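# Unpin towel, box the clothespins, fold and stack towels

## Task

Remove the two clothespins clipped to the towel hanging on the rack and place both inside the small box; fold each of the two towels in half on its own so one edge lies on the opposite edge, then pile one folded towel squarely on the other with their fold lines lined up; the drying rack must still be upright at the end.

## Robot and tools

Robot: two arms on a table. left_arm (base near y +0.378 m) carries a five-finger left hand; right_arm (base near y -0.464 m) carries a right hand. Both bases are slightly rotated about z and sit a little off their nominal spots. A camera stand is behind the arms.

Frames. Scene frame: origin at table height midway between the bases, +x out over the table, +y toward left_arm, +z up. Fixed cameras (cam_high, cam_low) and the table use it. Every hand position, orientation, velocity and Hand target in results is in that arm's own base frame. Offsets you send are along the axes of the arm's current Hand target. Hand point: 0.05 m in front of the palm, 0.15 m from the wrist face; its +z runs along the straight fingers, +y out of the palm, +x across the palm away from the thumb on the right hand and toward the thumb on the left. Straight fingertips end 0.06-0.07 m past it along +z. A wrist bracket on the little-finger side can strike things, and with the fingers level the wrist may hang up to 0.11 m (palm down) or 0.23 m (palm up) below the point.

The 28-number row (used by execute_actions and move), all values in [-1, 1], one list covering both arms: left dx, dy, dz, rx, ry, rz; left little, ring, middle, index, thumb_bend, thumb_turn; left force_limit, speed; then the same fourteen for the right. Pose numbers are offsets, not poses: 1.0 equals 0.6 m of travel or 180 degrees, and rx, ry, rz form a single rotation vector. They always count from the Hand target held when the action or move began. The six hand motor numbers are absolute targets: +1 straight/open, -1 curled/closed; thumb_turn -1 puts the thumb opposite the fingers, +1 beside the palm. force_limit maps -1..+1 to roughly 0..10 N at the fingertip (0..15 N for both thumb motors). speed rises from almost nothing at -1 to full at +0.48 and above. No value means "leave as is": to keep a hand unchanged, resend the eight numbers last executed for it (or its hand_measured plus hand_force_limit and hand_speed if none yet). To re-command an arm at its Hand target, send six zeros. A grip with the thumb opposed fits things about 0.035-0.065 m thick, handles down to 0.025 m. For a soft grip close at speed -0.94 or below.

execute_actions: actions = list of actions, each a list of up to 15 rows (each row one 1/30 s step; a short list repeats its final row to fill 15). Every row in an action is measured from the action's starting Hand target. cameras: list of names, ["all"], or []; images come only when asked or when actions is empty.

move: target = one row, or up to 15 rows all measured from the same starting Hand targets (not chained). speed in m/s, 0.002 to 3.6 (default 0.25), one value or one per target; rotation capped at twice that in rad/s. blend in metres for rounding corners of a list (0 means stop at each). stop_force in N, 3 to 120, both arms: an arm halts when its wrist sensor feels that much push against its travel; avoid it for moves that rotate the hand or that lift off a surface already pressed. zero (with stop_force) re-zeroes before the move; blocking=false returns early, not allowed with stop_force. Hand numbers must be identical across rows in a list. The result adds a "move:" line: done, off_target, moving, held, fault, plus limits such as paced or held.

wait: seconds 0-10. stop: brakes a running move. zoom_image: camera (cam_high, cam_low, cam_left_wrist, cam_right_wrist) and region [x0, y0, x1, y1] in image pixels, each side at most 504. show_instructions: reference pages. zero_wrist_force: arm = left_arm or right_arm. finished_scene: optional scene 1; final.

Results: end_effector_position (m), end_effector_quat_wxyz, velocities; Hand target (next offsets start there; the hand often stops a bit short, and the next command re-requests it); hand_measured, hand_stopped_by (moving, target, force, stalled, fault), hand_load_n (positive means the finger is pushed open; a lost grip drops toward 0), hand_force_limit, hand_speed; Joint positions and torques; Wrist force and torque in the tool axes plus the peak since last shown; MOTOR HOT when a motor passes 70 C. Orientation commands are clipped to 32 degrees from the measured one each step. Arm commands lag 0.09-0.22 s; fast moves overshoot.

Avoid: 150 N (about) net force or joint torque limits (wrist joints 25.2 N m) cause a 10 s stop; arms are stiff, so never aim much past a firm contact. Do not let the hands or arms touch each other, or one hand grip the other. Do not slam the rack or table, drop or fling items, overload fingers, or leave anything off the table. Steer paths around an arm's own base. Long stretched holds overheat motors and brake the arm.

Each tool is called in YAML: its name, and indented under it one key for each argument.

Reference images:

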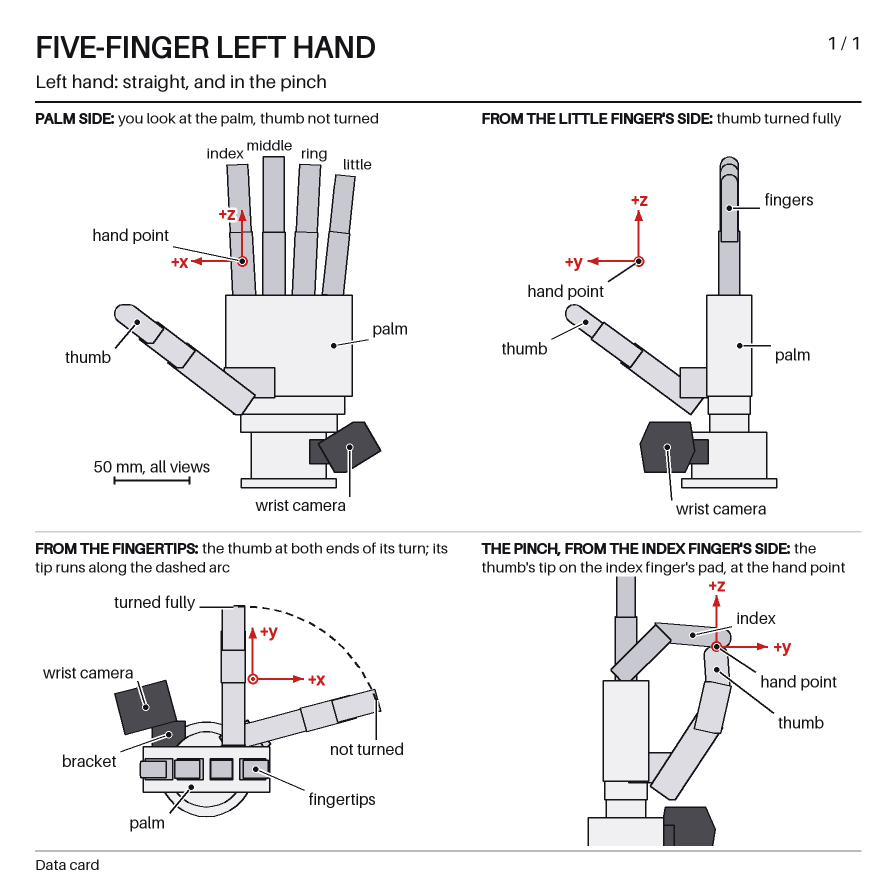

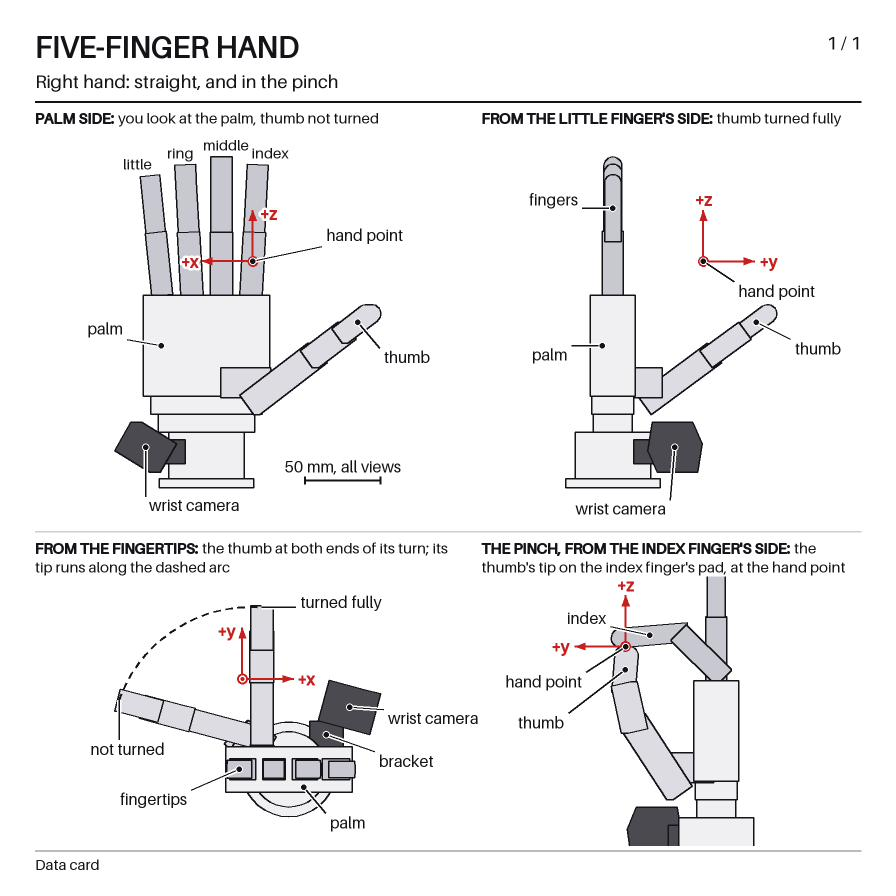

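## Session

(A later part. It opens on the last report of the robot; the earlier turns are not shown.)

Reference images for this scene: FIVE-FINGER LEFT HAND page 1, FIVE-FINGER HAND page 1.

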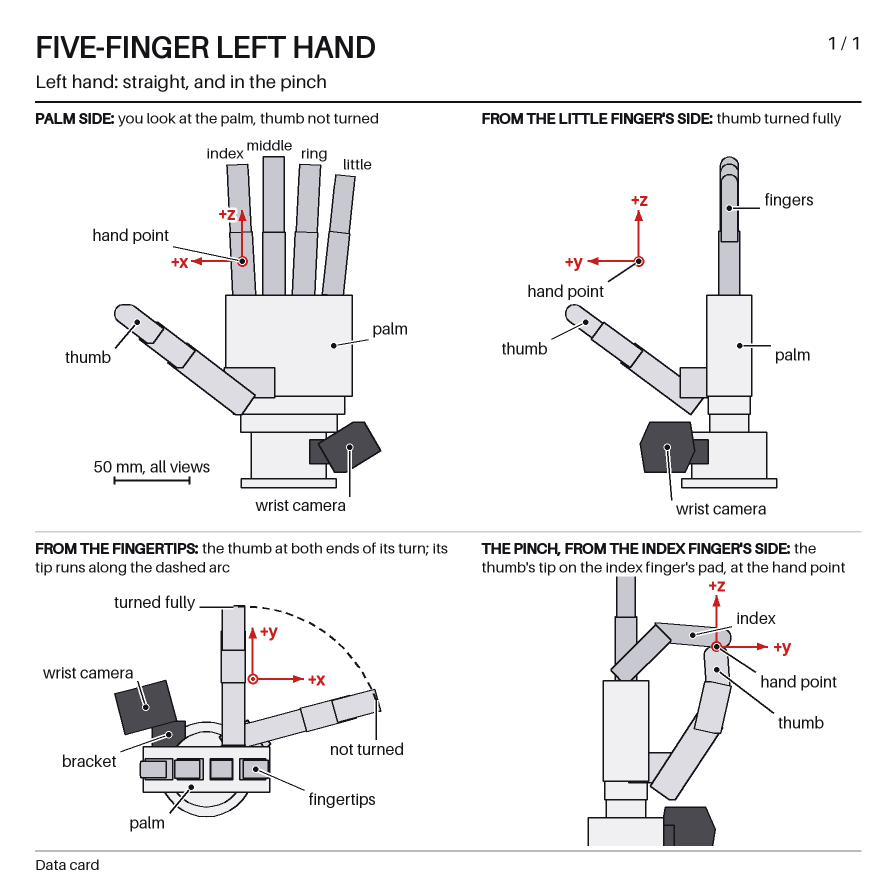

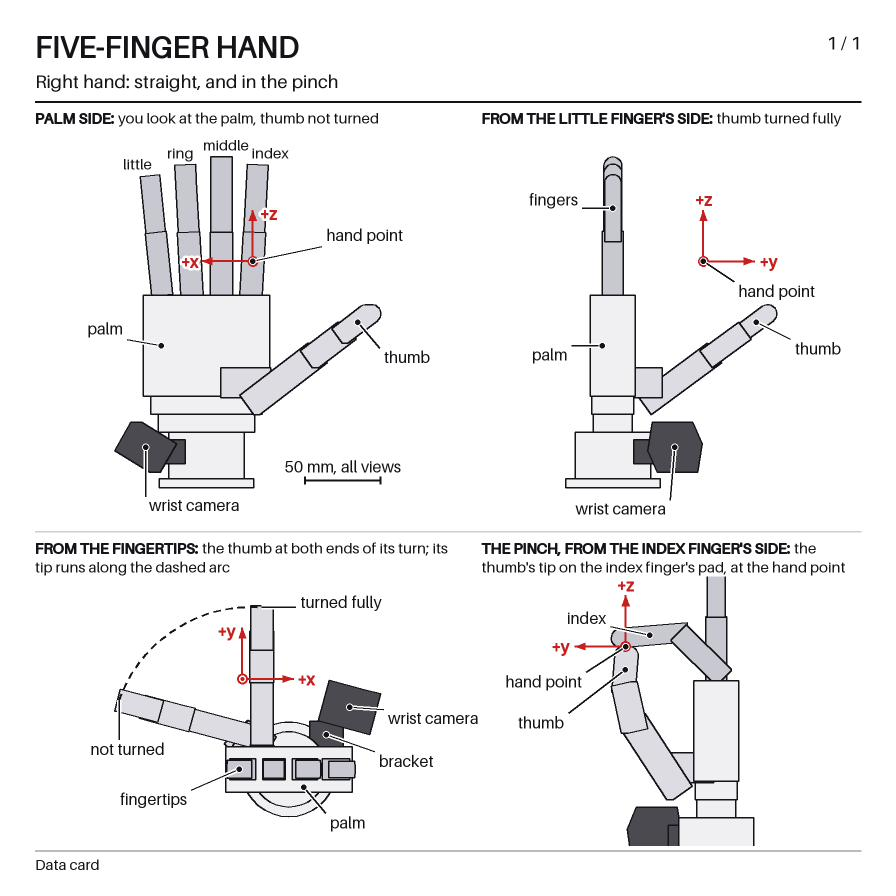

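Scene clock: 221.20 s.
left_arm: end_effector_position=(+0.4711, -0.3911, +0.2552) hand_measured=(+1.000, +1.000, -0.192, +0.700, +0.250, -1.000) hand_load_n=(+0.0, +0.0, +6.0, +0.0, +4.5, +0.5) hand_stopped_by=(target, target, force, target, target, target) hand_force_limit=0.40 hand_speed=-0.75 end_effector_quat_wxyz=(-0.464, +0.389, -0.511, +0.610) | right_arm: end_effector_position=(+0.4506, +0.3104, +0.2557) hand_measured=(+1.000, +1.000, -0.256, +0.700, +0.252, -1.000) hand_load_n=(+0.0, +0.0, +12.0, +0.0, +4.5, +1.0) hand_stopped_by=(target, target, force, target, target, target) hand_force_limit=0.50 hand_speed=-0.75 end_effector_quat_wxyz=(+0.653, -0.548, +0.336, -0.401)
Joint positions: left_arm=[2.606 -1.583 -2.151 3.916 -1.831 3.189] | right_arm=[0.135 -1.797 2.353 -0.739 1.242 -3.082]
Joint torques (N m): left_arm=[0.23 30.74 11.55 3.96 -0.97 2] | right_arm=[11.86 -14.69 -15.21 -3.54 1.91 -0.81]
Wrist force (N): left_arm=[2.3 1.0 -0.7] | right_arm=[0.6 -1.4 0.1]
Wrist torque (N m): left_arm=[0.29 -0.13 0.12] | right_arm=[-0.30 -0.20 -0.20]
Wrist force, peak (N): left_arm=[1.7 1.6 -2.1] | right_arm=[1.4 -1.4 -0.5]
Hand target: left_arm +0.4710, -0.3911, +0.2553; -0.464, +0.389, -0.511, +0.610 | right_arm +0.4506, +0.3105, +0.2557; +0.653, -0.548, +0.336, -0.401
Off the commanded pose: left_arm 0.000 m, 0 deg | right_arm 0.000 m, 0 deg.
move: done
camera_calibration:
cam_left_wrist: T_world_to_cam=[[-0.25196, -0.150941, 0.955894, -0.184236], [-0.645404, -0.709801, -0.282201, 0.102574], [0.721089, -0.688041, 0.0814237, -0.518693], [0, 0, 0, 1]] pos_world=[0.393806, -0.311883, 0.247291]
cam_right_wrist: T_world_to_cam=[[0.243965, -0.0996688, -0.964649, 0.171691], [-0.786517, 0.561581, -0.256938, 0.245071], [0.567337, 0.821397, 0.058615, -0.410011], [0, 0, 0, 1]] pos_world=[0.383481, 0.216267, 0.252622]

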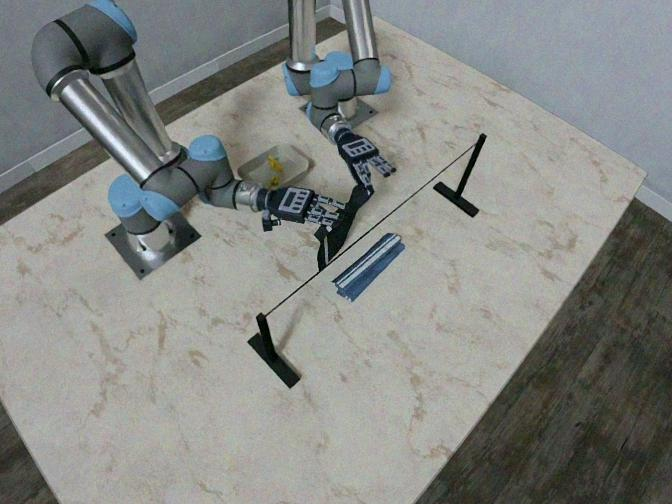

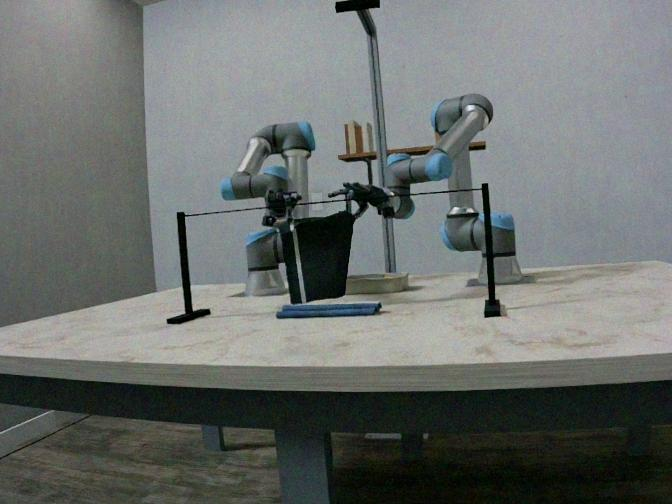

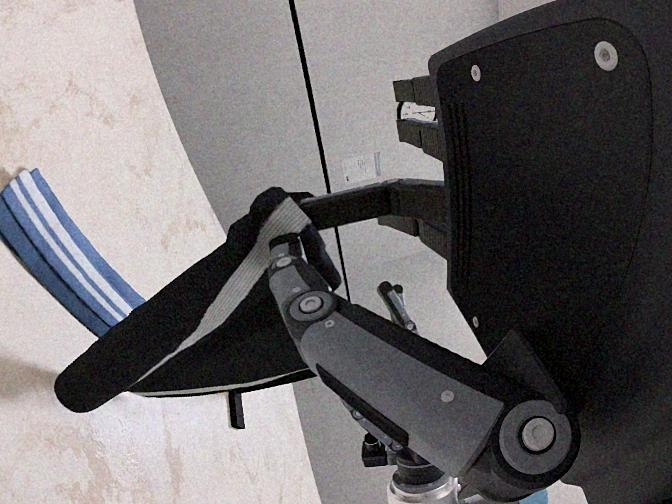

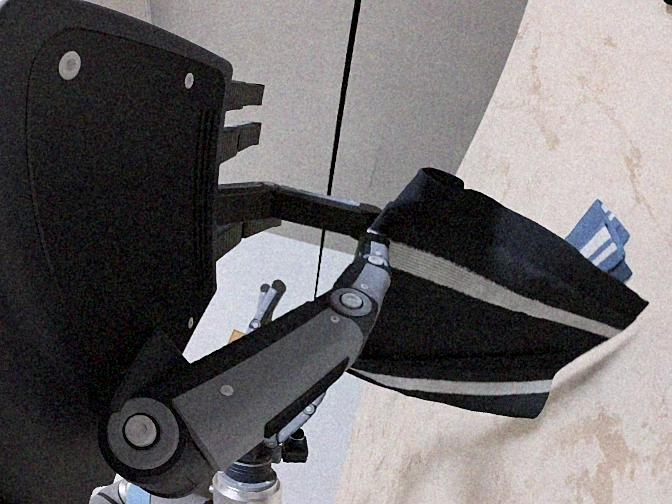

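move:
  target: [-0.0055,-0.003,-0.0168,0,0.1915,-0.0338,1,1,-0.45,0.7,0.25,-1,0.4,-0.75,0,0,0,0,0,0,1,1,-0.4,0.7,0.25,-1,0.5,-0.75]
  speed: 0.25
  cameras: ["all"]

zoom_image:
  camera: "cam_high"
  region: [270, 150, 390, 290]

zoom_image:
  camera: "cam_low"
  region: [260, 190, 380, 310]

Scene clock: 224.40 s.
left_arm: end_effector_position=(+0.4621, -0.3852, +0.2552) hand_measured=(+1.000, +1.000, -0.192, +0.700, +0.250, -1.000) hand_load_n=(+0.0, +0.0, +6.0, +0.0, +4.5, +0.5) hand_stopped_by=(target, target, force, target, target, target) hand_force_limit=0.40 hand_speed=-0.75 end_effector_quat_wxyz=(-0.259, +0.217, -0.605, +0.722) end_effector_velocity=(-0.002, -0.001, +0.000) end_effector_angular_velocity=(+0.002, -0.001, -0.005) | right_arm: end_effector_position=(+0.4506, +0.3105, +0.2557) hand_measured=(+1.000, +1.000, -0.256, +0.700, +0.252, -1.000) hand_load_n=(+0.0, +0.0, +12.0, +0.0, +4.5, +0.5) hand_stopped_by=(target, target, force, target, target, target) hand_force_limit=0.50 hand_speed=-0.75 end_effector_quat_wxyz=(+0.653, -0.548, +0.336, -0.401)
Joint positions: left_arm=[3.039 -1.545 -2.192 3.982 -0.807 2.971] | right_arm=[0.136 -1.797 2.353 -0.739 1.242 -3.082]
Joint velocities: left_arm=[-0.001 0 -0.001 0 0.005 0.002] | right_arm=[within noise]
Joint torques (N m): left_arm=[2.2 29.93 11.75 0.78 1.48 1.15] | right_arm=[12.19 -18.97 -23.71 -4.21 1.76 -1.03]
Wrist force (N): left_arm=[1.0 1.3 -1.0] | right_arm=[1.1 -1.2 -0.2]
Wrist torque (N m): left_arm=[0.36 -0.02 -0.12] | right_arm=[-0.27 -0.20 -0.20]
Wrist force, peak (N): left_arm=[2.8 1.3 -0.9] | right_arm=[1.6 -1.4 -0.4]
Hand target: left_arm +0.4621, -0.3852, +0.2553; -0.259, +0.217, -0.605, +0.722 | right_arm +0.4506, +0.3105, +0.2557; +0.653, -0.548, +0.336, -0.401
Off the commanded pose: left_arm 0.000 m, 0 deg | right_arm 0.000 m, 0 deg.
move: done
camera_calibration:
cam_left_wrist: T_world_to_cam=[[-0.293756, 0.02028, 0.955665, -0.100413], [-0.935551, -0.211198, -0.283091, 0.427408], [0.196093, -0.977233, 0.0810135, -0.376892], [0, 0, 0, 1]] pos_world=[0.444271, -0.276008, 0.24749]
cam_right_wrist: T_world_to_cam=[[0.244175, -0.0996751, -0.964595, 0.171598], [-0.786504, 0.561518, -0.257117, 0.245125], [0.567265, 0.821439, 0.0587134, -0.410017], [0, 0, 0, 1]] pos_world=[0.38348, 0.216266, 0.252622]

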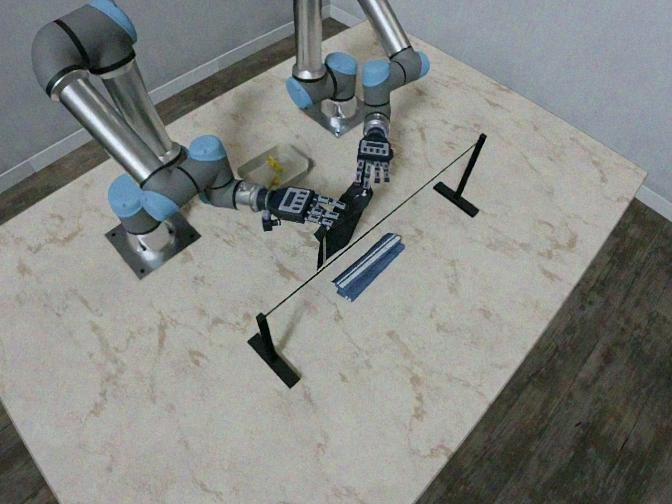

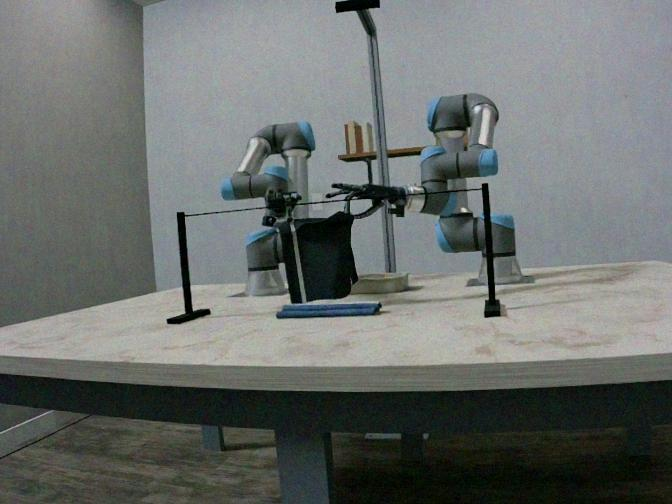

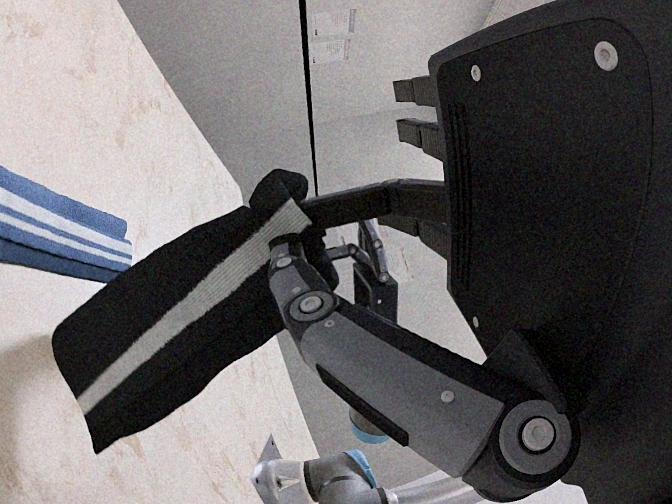

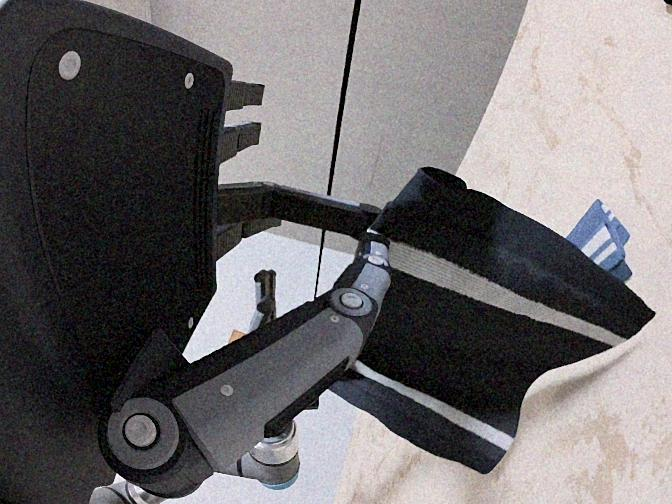

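Scaled by 3.600 from the camera's 672x504 image, which has a finer 960x720 frame.

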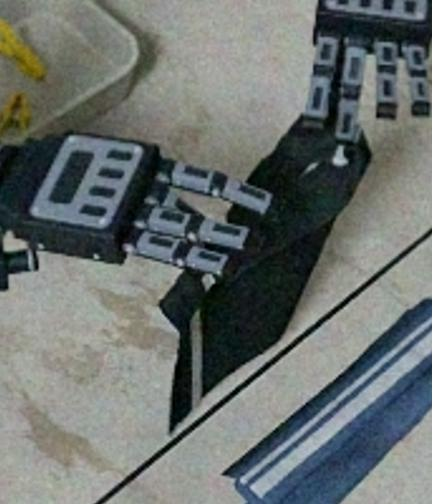

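Scaled by 4.200 from the camera's 672x504 image, which has a finer 960x720 frame.

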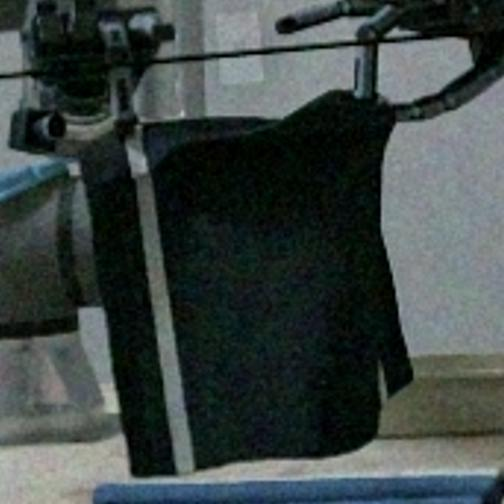

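move:
  target:
    - [-0.0311,-0.0082,-0.0470,0,0.0821,-0.0145,1,1,-0.45,0.7,0.25,-1,0.4,-0.75,-0.0449,0.0038,0.0218,0,0,0,1,1,-0.4,0.7,0.25,-1,0.5,-0.75]
    - [0.0239,0.0146,-0.0613,0,0.0821,-0.0145,1,1,-0.45,0.7,0.25,-1,0.4,-0.75,-0.0445,0.0187,-0.0376,0,0,0,1,1,-0.4,0.7,0.25,-1,0.5,-0.75]
    - [0.1155,0.0445,-0.0837,0,0.0821,-0.0145,1,1,-0.45,0.7,0.25,-1,0.4,-0.75,-0.0439,0.0354,-0.1353,0,0,0,1,1,-0.4,0.7,0.25,-1,0.5,-0.75]
  speed: 0.08
  blend: [0.0, 0.015, 0]
  cameras: ["all"]

zoom_image:
  camera: "cam_high"
  region: [250, 150, 370, 290]

zoom_image:
  camera: "cam_low"
  region: [260, 190, 380, 310]

Scene clock: 228.50 s.
left_arm: end_effector_position=(+0.3801, -0.3947, +0.2202) hand_measured=(+1.000, +1.000, -0.192, +0.700, +0.250, -1.000) hand_load_n=(+0.0, +0.0, +5.5, +0.0, +4.5, +0.5) hand_stopped_by=(target, target, force, target, target, target) hand_force_limit=0.40 hand_speed=-0.75 end_effector_quat_wxyz=(-0.163, +0.136, -0.628, +0.749) | right_arm: end_effector_position=(+0.3707, +0.2993, +0.2207) hand_measured=(+1.000, +1.000, -0.256, +0.700, +0.252, -1.000) hand_load_n=(+0.0, +0.0, +12.0, +0.0, +5.0, +0.5) hand_stopped_by=(target, target, force, target, target, target) hand_force_limit=0.50 hand_speed=-0.75 end_effector_quat_wxyz=(+0.653, -0.548, +0.336, -0.401)
Joint positions: left_arm=[3.093 -1.517 -2.343 4.232 -0.504 2.814] | right_arm=[0.134 -1.981 2.569 -0.771 1.241 -3.082]
Joint torques (N m): left_arm=[3.94 1.96 28.42 1.08 1.26 -1.77] | right_arm=[12.49 1.27 -21.53 -3.93 1.81 -0.43]
Wrist force (N): left_arm=[0.9 0.9 -1.0] | right_arm=[1.3 -1.1 -0.3]
Wrist torque (N m): left_arm=[0.33 -0.06 -0.02] | right_arm=[-0.24 -0.20 -0.20]
Wrist force, peak (N): left_arm=[1.7 1.4 -1.0] | right_arm=[1.6 -1.4 -0.5]
Hand target: left_arm +0.3801, -0.3946, +0.2201; -0.163, +0.136, -0.628, +0.749 | right_arm +0.3707, +0.2994, +0.2208; +0.653, -0.548, +0.336, -0.401
Off the commanded pose: left_arm 0.000 m, 0 deg | right_arm 0.000 m, 0 deg.
move: done
camera_calibration:
cam_left_wrist: T_world_to_cam=[[-0.278759, 0.0953483, 0.955616, -0.0667921], [-0.958235, 0.0385662, -0.283371, 0.445979], [-0.0638734, -0.994697, 0.0806154, -0.275188], [0, 0, 0, 1]] pos_world=[0.391156, -0.28456, 0.21239]
cam_right_wrist: T_world_to_cam=[[0.243959, -0.0996785, -0.964649, 0.156319], [-0.786485, 0.561628, -0.256935, 0.179449], [0.567385, 0.821364, 0.0586189, -0.35352], [0, 0, 0, 1]] pos_world=[0.303581, 0.205167, 0.217622]

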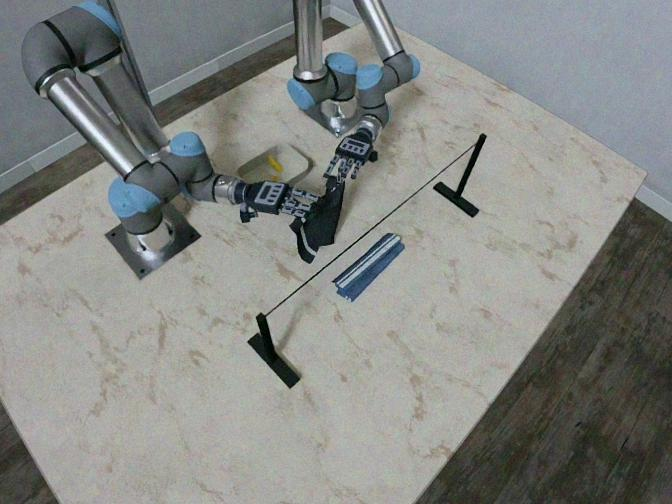

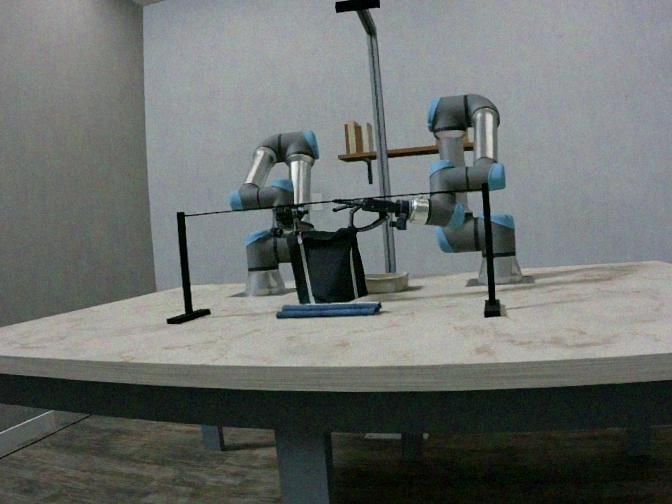

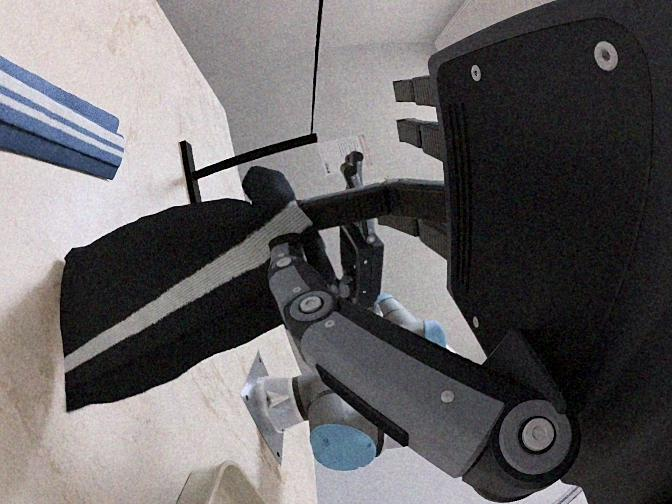

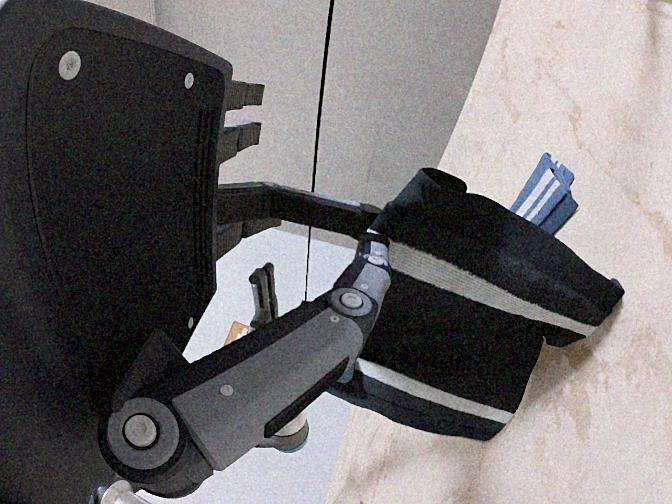

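Scaled by 3.600 from the camera's 672x504 image, which has a finer 960x720 frame.

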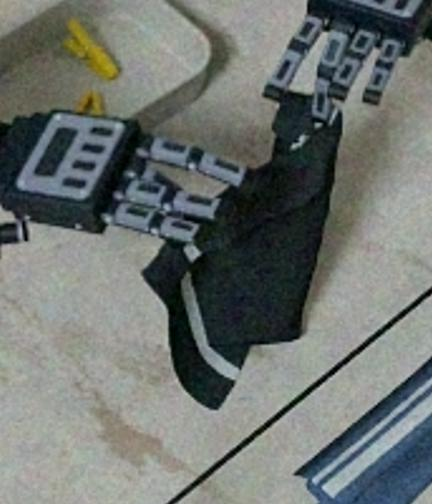

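Scaled by 4.200 from the camera's 672x504 image, which has a finer 960x720 frame.

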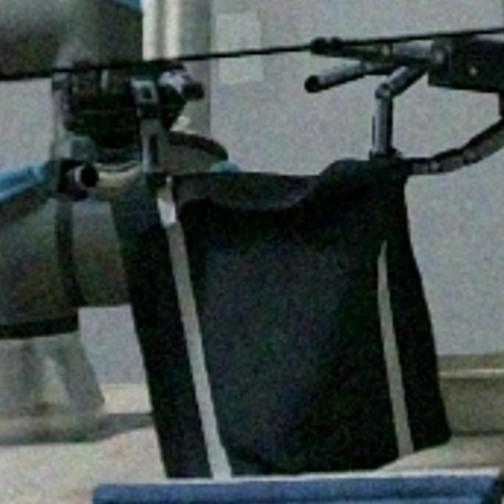

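move:
  target: [0.0898,0.0574,-0.0104,0,0,0,1,1,-0.45,0.7,0.25,-1,0.4,-0.75,-0.0069,0.0419,-0.0983,0,0,0,1,1,-0.4,0.7,0.25,-1,0.5,-0.75]
  speed: 0.06
  cameras: ["all"]

zoom_image:
  camera: "cam_high"
  region: [250, 150, 370, 290]

zoom_image:
  camera: "cam_low"
  region: [260, 190, 380, 310]

Scene clock: 230.03 s.
left_arm: end_effector_position=(+0.3343, -0.4154, +0.1873) hand_measured=(+1.000, +1.000, -0.192, +0.700, +0.250, -1.000) hand_load_n=(+0.0, +0.0, +5.5, +0.0, +4.5, +0.5) hand_stopped_by=(target, target, force, target, target, target) hand_force_limit=0.40 hand_speed=-0.75 end_effector_quat_wxyz=(-0.163, +0.136, -0.628, +0.749) end_effector_velocity=(+0.000, +0.000, +0.001) end_effector_angular_velocity=(+0.000, +0.003, -0.004) | right_arm: end_effector_position=(+0.3294, +0.2824, +0.1915) hand_measured=(+1.000, +1.000, -0.256, +0.700, +0.252, -1.000) hand_load_n=(+0.0, +0.0, +12.0, +0.0, +4.5, +0.5) hand_stopped_by=(target, target, force, target, target, target) hand_force_limit=0.50 hand_speed=-0.75 end_effector_quat_wxyz=(+0.653, -0.548, +0.336, -0.401)
Joint positions: left_arm=[3.008 -1.524 -2.449 4.296 -0.584 2.87] | right_arm=[0.046 -2.127 2.716 -0.78 1.154 -3.064]
Joint velocities: left_arm=[0.002 0 0.003 -0.003 0.005 -0.004] | right_arm=[within noise]
Joint torques (N m): left_arm=[3.71 12.1 26.82 0.68 0.99 -2.07] | right_arm=[8.29 14.47 -26.7 -4.18 1.88 0.89]
Wrist force (N): left_arm=[1.1 0.7 -1.3] | right_arm=[1.3 -1.4 -0.3]
Wrist torque (N m): left_arm=[0.28 -0.09 -0.05] | right_arm=[-0.30 -0.19 -0.20]
Wrist force, peak (N): left_arm=[1.6 1.2 -1.2] | right_arm=[2.1 -0.2 -1.5]
Hand target: left_arm +0.3343, -0.4154, +0.1874; -0.163, +0.136, -0.628, +0.749 (not the last commanded pose) | right_arm +0.3293, +0.2824, +0.1915; +0.653, -0.548, +0.336, -0.401 (not the last commanded pose)
Off the commanded pose: left_arm 0.004 m, 0 deg | right_arm 0.011 m, 0 deg.
move: held (right_arm; a check stopped the path), off_target (left_arm; braked when a check withheld steps of right_arm); limits=held
pose unreachable (right arm): on one or more control steps of this call, first in action 0 (counted from 0), this arm could not follow its commanded pose, so it was not sent that pose on those steps. It may still have moved: this result reports where it is.
cause: moving toward the commanded pose would bring two parts of the arm too close to each other (joints 3 (elbow) to 5 (wrist 2) lie between them).
camera_calibration:
cam_left_wrist: T_world_to_cam=[[-0.278678, 0.0953178, 0.955643, -0.0462834], [-0.958265, 0.0384786, -0.283281, 0.393563], [-0.0637735, -0.994703, 0.0806165, -0.296096], [0, 0, 0, 1]] pos_world=[0.345356, -0.30526, 0.179589]
cam_right_wrist: T_world_to_cam=[[0.243995, -0.0998202, -0.964626, 0.136482], [-0.78626, 0.561901, -0.257025, 0.148758], [0.567681, 0.821159, 0.0586162, -0.314472], [0, 0, 0, 1]] pos_world=[0.262182, 0.188268, 0.188322]

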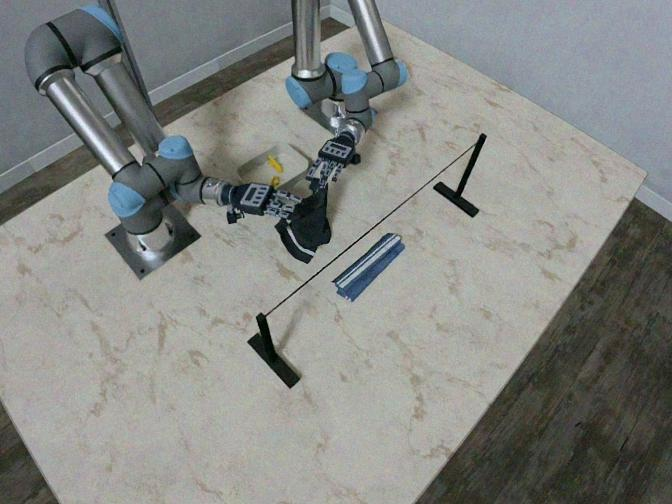

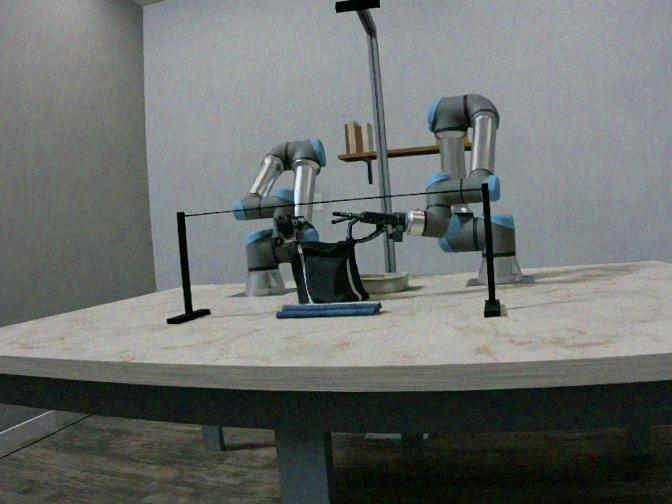

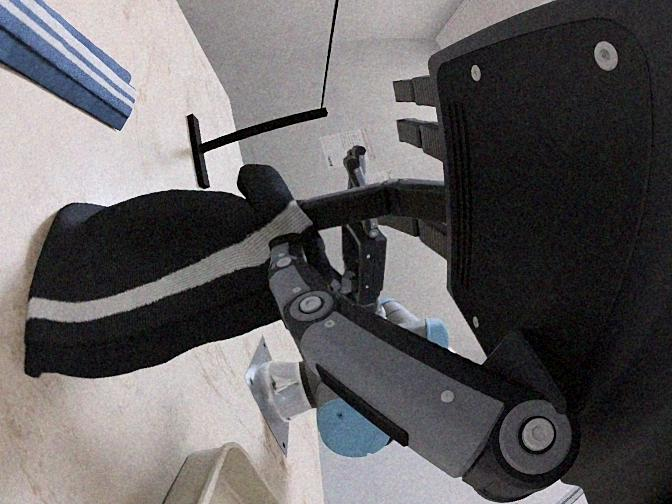

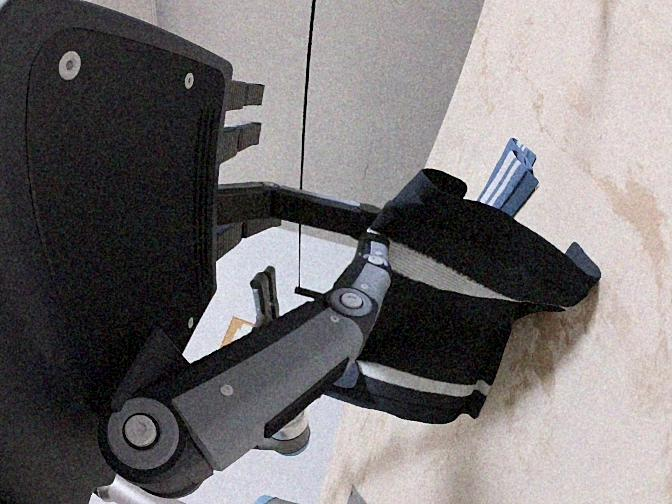

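Scaled by 3.600 from the camera's 672x504 image, which has a finer 960x720 frame.

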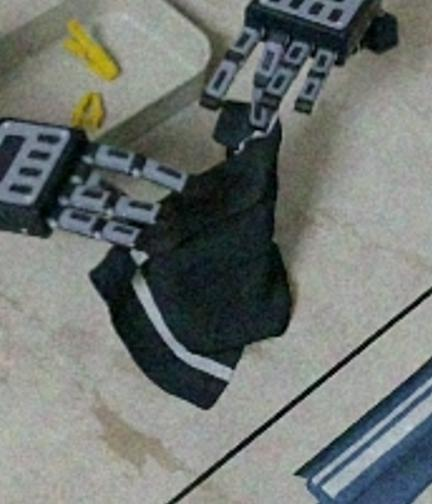

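Scaled by 4.200 from the camera's 672x504 image, which has a finer 960x720 frame.

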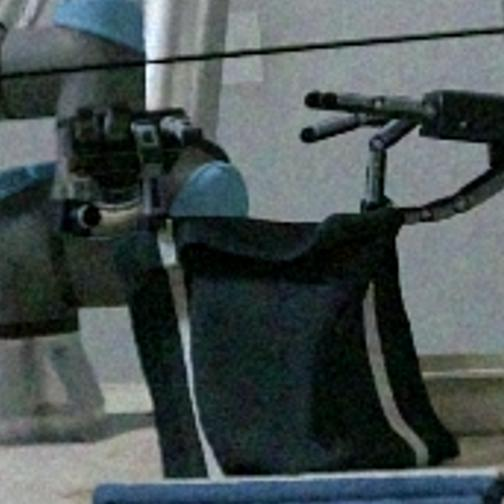

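move:
  target:
    - [0,-0.0985,0.0174,0,0,0,1,1,-0.45,0.7,0.25,-1,0.4,-0.75,0,-0.0985,0.0174,0,0,0,1,1,-0.4,0.7,0.25,-1,0.5,-0.75]
    - [0.0283,-0.1582,-0.0557,-0.1667,0,0,1,1,-0.45,0.7,0.25,-1,0.4,-0.75,-0.092,-0.145,-0.0212,-0.1667,0,0,1,1,-0.4,0.7,0.25,-1,0.5,-0.75]
  speed: 0.1
  blend: [0.02, 0]
  cameras: ["all"]

zoom_image:
  camera: "cam_high"
  region: [250, 150, 370, 290]

zoom_image:
  camera: "cam_low"
  region: [260, 190, 380, 310]

Scene clock: 234.97 s.
left_arm: end_effector_position=(+0.2983, -0.3774, +0.2750) hand_measured=(+1.000, +1.000, -0.192, +0.700, +0.250, -1.000) hand_load_n=(+0.0, +0.0, +6.5, +0.0, +4.5, +0.5) hand_stopped_by=(target, target, force, target, target, target) hand_force_limit=0.40 hand_speed=-0.75 end_effector_quat_wxyz=(+0.122, -0.173, +0.800, -0.561) | right_arm: end_effector_position=(+0.2797, +0.3193, +0.2749) hand_measured=(+1.000, +1.000, -0.256, +0.700, +0.252, -1.000) hand_load_n=(+0.0, -0.5, +12.0, +0.0, +4.5, +1.0) hand_stopped_by=(target, target, force, target, target, target) hand_force_limit=0.50 hand_speed=-0.75 end_effector_quat_wxyz=(-0.488, +0.698, -0.429, +0.300)
Joint positions: left_arm=[2.997 -1.408 -1.945 2.762 -0.658 3.63] | right_arm=[0.436 -2.011 2.103 0.258 1.539 -3.154]
Joint torques (N m): left_arm=[6.82 24.4 12.01 -1.26 1.86 -1.01] | right_arm=[-13.23 -11.21 -16.62 -0.94 -1.49 -1.16]
Wrist force (N): left_arm=[0.7 1.1 -0.8] | right_arm=[0.2 -1.1 -0.5]
Wrist torque (N m): left_arm=[0.39 0.08 0.03] | right_arm=[-0.17 -0.09 -0.23]
Wrist force, peak (N): left_arm=[1.1 2.0 -1.4] | right_arm=[1.7 -1.4 -0.6]
Hand target: left_arm +0.2983, -0.3773, +0.2750; +0.122, -0.173, +0.800, -0.561 | right_arm +0.2798, +0.3192, +0.2749; -0.488, +0.698, -0.429, +0.300
Off the commanded pose: left_arm 0.000 m, 0 deg | right_arm 0.000 m, 0 deg.
move: done
camera_calibration:
cam_left_wrist: T_world_to_cam=[[-0.0696821, -0.364393, 0.928635, -0.3721], [-0.992988, 0.114449, -0.0296016, 0.351753], [-0.0954947, -0.924186, -0.369813, -0.107729], [0, 0, 0, 1]] pos_world=[0.31307, -0.27541, 0.316118]
cam_right_wrist: T_world_to_cam=[[-0.206637, -0.328535, -0.921611, 0.42014], [-0.847498, 0.530798, 0.000801518, 0.0666356], [0.488926, 0.781229, -0.388115, -0.163876], [0, 0, 0, 1]] pos_world=[0.223413, 0.230685, 0.323549]

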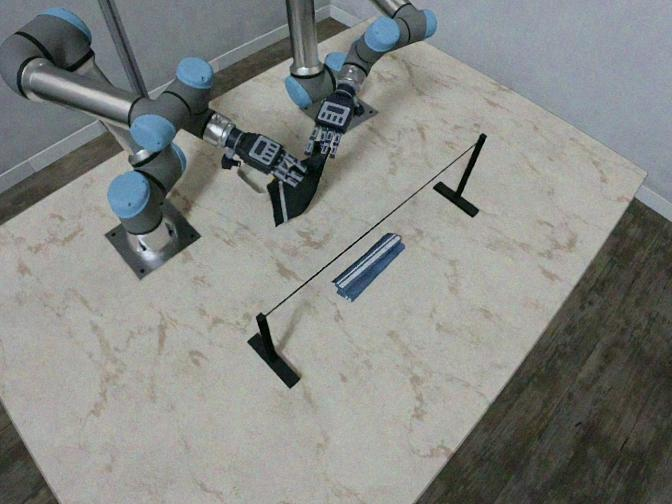

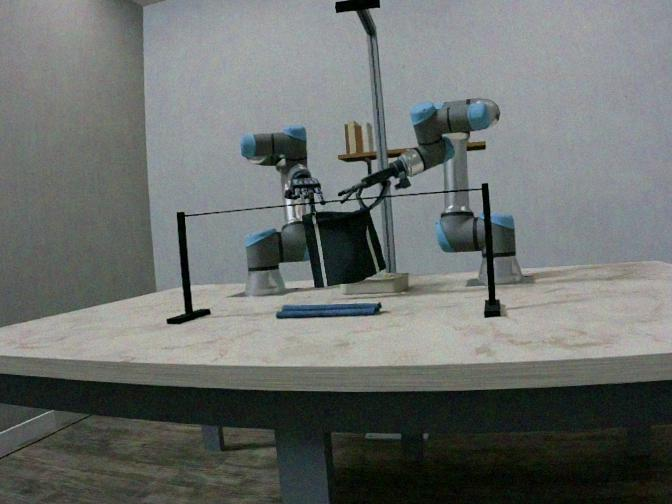

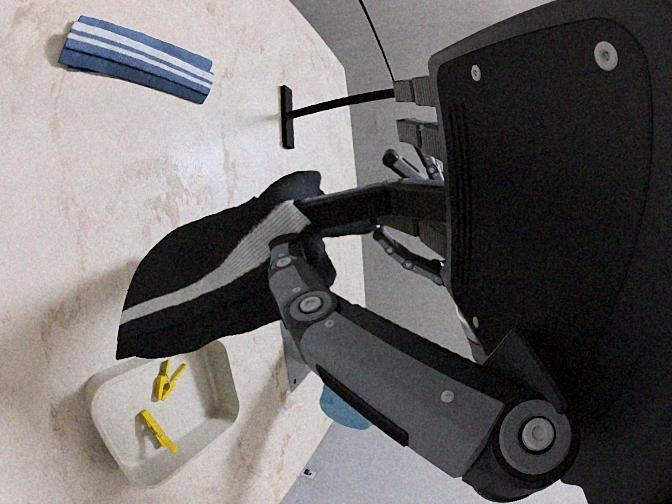

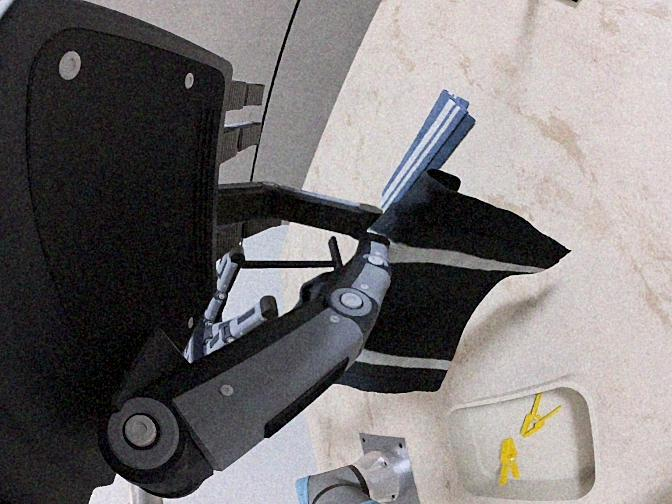

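Scaled by 3.600 from the camera's 672x504 image, which has a finer 960x720 frame.

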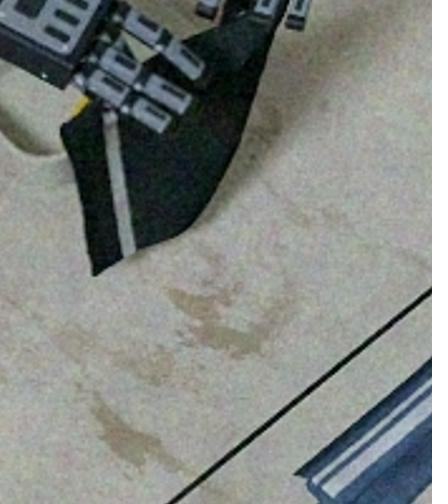

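Scaled by 4.200 from the camera's 672x504 image, which has a finer 960x720 frame.

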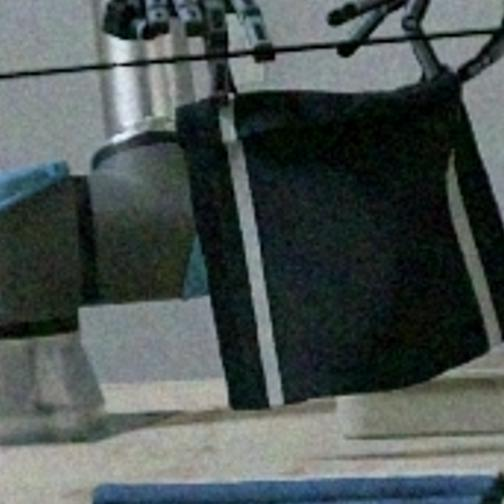

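move:
  target:
    - [-0.0309,0.0427,0.0288,0,0,0,1,1,-0.45,0.7,0.25,-1,0.4,-0.75,0.0147,0.0368,0.0452,0,0,0,1,1,-0.4,0.7,0.25,-1,0.5,-0.75]
    - [-0.1082,0.0634,0.0696,0,0,0,1,1,-0.45,0.7,0.25,-1,0.4,-0.75,0.0515,0.0425,0.1269,0,0,0,1,1,-0.4,0.7,0.25,-1,0.5,-0.75]
  speed: 0.08
  blend: [0.01, 0]
  cameras: ["all"]

zoom_image:
  camera: "cam_high"
  region: [250, 130, 370, 270]

zoom_image:
  camera: "cam_low"
  region: [280, 190, 400, 310]

Scene clock: 236.77 s.
left_arm: end_effector_position=(+0.3684, -0.3744, +0.2251) hand_measured=(+1.000, +1.000, -0.192, +0.700, +0.250, -1.000) hand_load_n=(+0.0, +0.0, +6.0, -0.5, +4.5, +0.5) hand_stopped_by=(target, target, force, target, target, target) hand_force_limit=0.40 hand_speed=-0.75 end_effector_quat_wxyz=(+0.122, -0.173, +0.800, -0.561) | right_arm: end_effector_position=(+0.3499, +0.3200, +0.2250) hand_measured=(+1.000, +1.000, -0.256, +0.700, +0.252, -1.000) hand_load_n=(+0.0, +0.0, +12.5, +0.0, +4.5, +1.0) hand_stopped_by=(target, target, force, target, target, target) hand_force_limit=0.50 hand_speed=-0.75 end_effector_quat_wxyz=(-0.488, +0.698, -0.429, +0.300)
Joint positions: left_arm=[3.037 -1.605 -1.9 2.884 -0.626 3.668] | right_arm=[0.311 -1.852 2.136 0.069 1.423 -3.197]
Joint torques (N m): left_arm=[-6.98 31.86 12.45 -1.8 -1.25 -1.56] | right_arm=[13.04 -17.36 -11.03 1.03 1.61 1.48]
Wrist force (N): left_arm=[0.7 1.1 -1.3] | right_arm=[0.1 -1.4 -0.5]
Wrist torque (N m): left_arm=[0.45 0.04 -0.15] | right_arm=[-0.19 -0.10 -0.02]
Wrist force, peak (N): left_arm=[1.1 1.5 -0.9] | right_arm=[0.1 -1.6 -1.1]
Hand target: left_arm +0.3683, -0.3744, +0.2251; +0.122, -0.173, +0.800, -0.561 | right_arm +0.3497, +0.3201, +0.2249; -0.488, +0.698, -0.429, +0.300
Off the commanded pose: left_arm 0.000 m, 0 deg | right_arm 0.000 m, 0 deg.
move: done
camera_calibration:
cam_left_wrist: T_world_to_cam=[[-0.0698686, -0.364386, 0.928623, -0.319707], [-0.992994, 0.114334, -0.0298477, 0.419579], [-0.0952973, -0.924203, -0.369821, -0.116794], [0, 0, 0, 1]] pos_world=[0.383171, -0.27241, 0.266218]
cam_right_wrist: T_world_to_cam=[[-0.206523, -0.328599, -0.921613, 0.388756], [-0.847417, 0.530927, 0.000595104, 0.125717], [0.489114, 0.781114, -0.388109, -0.218134], [0, 0, 0, 1]] pos_world=[0.293514, 0.231386, 0.273548]

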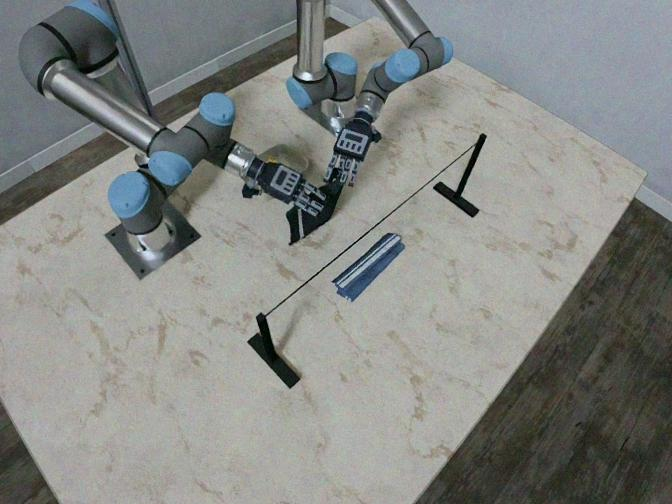

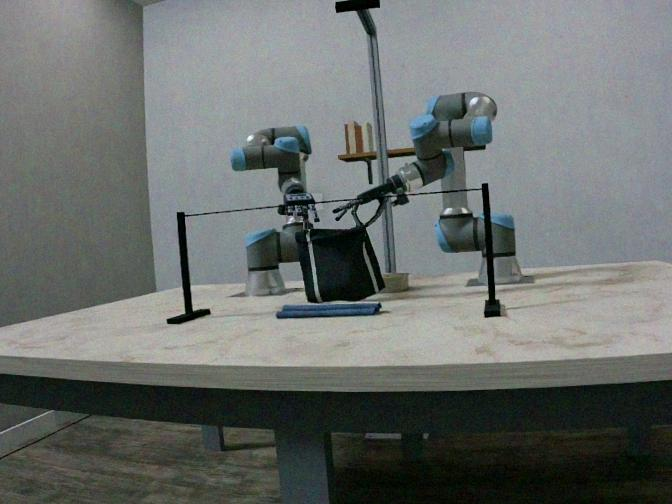

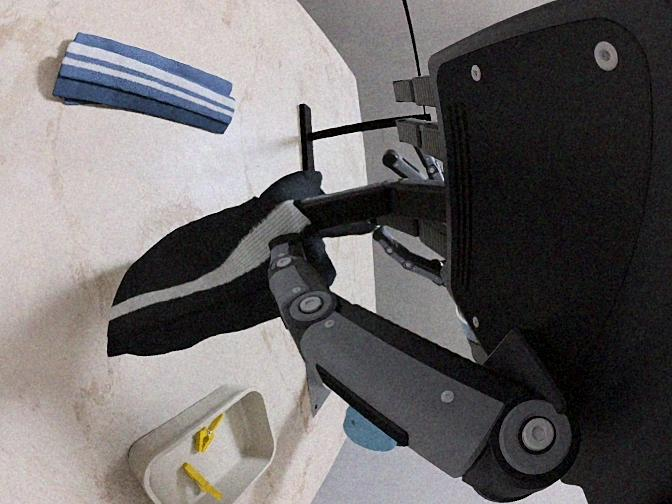

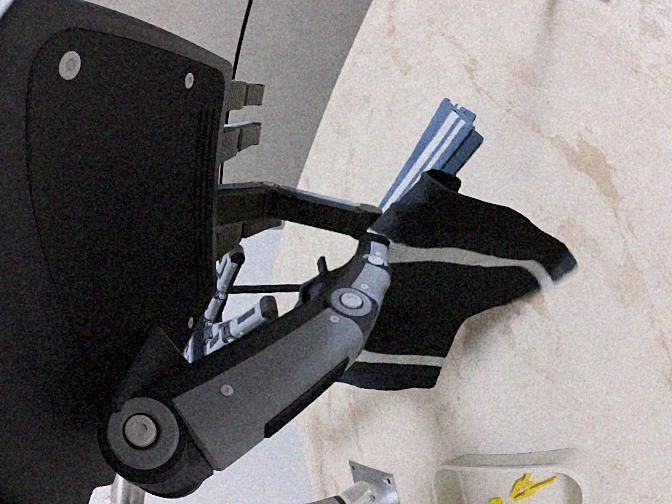

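Scaled by 3.600 from the camera's 672x504 image, which has a finer 960x720 frame.

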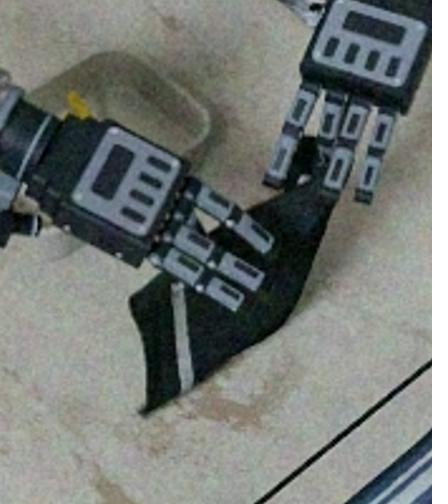

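Scaled by 4.200 from the camera's 672x504 image, which has a finer 960x720 frame.

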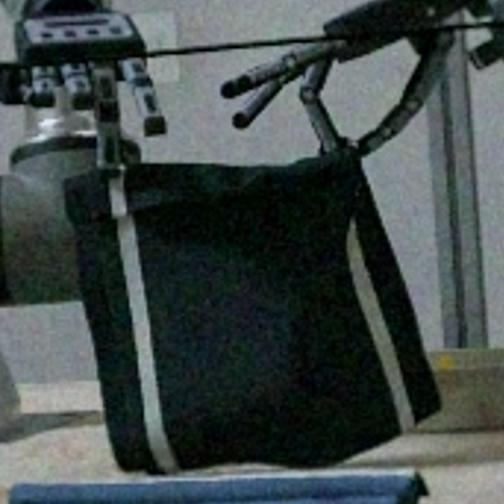

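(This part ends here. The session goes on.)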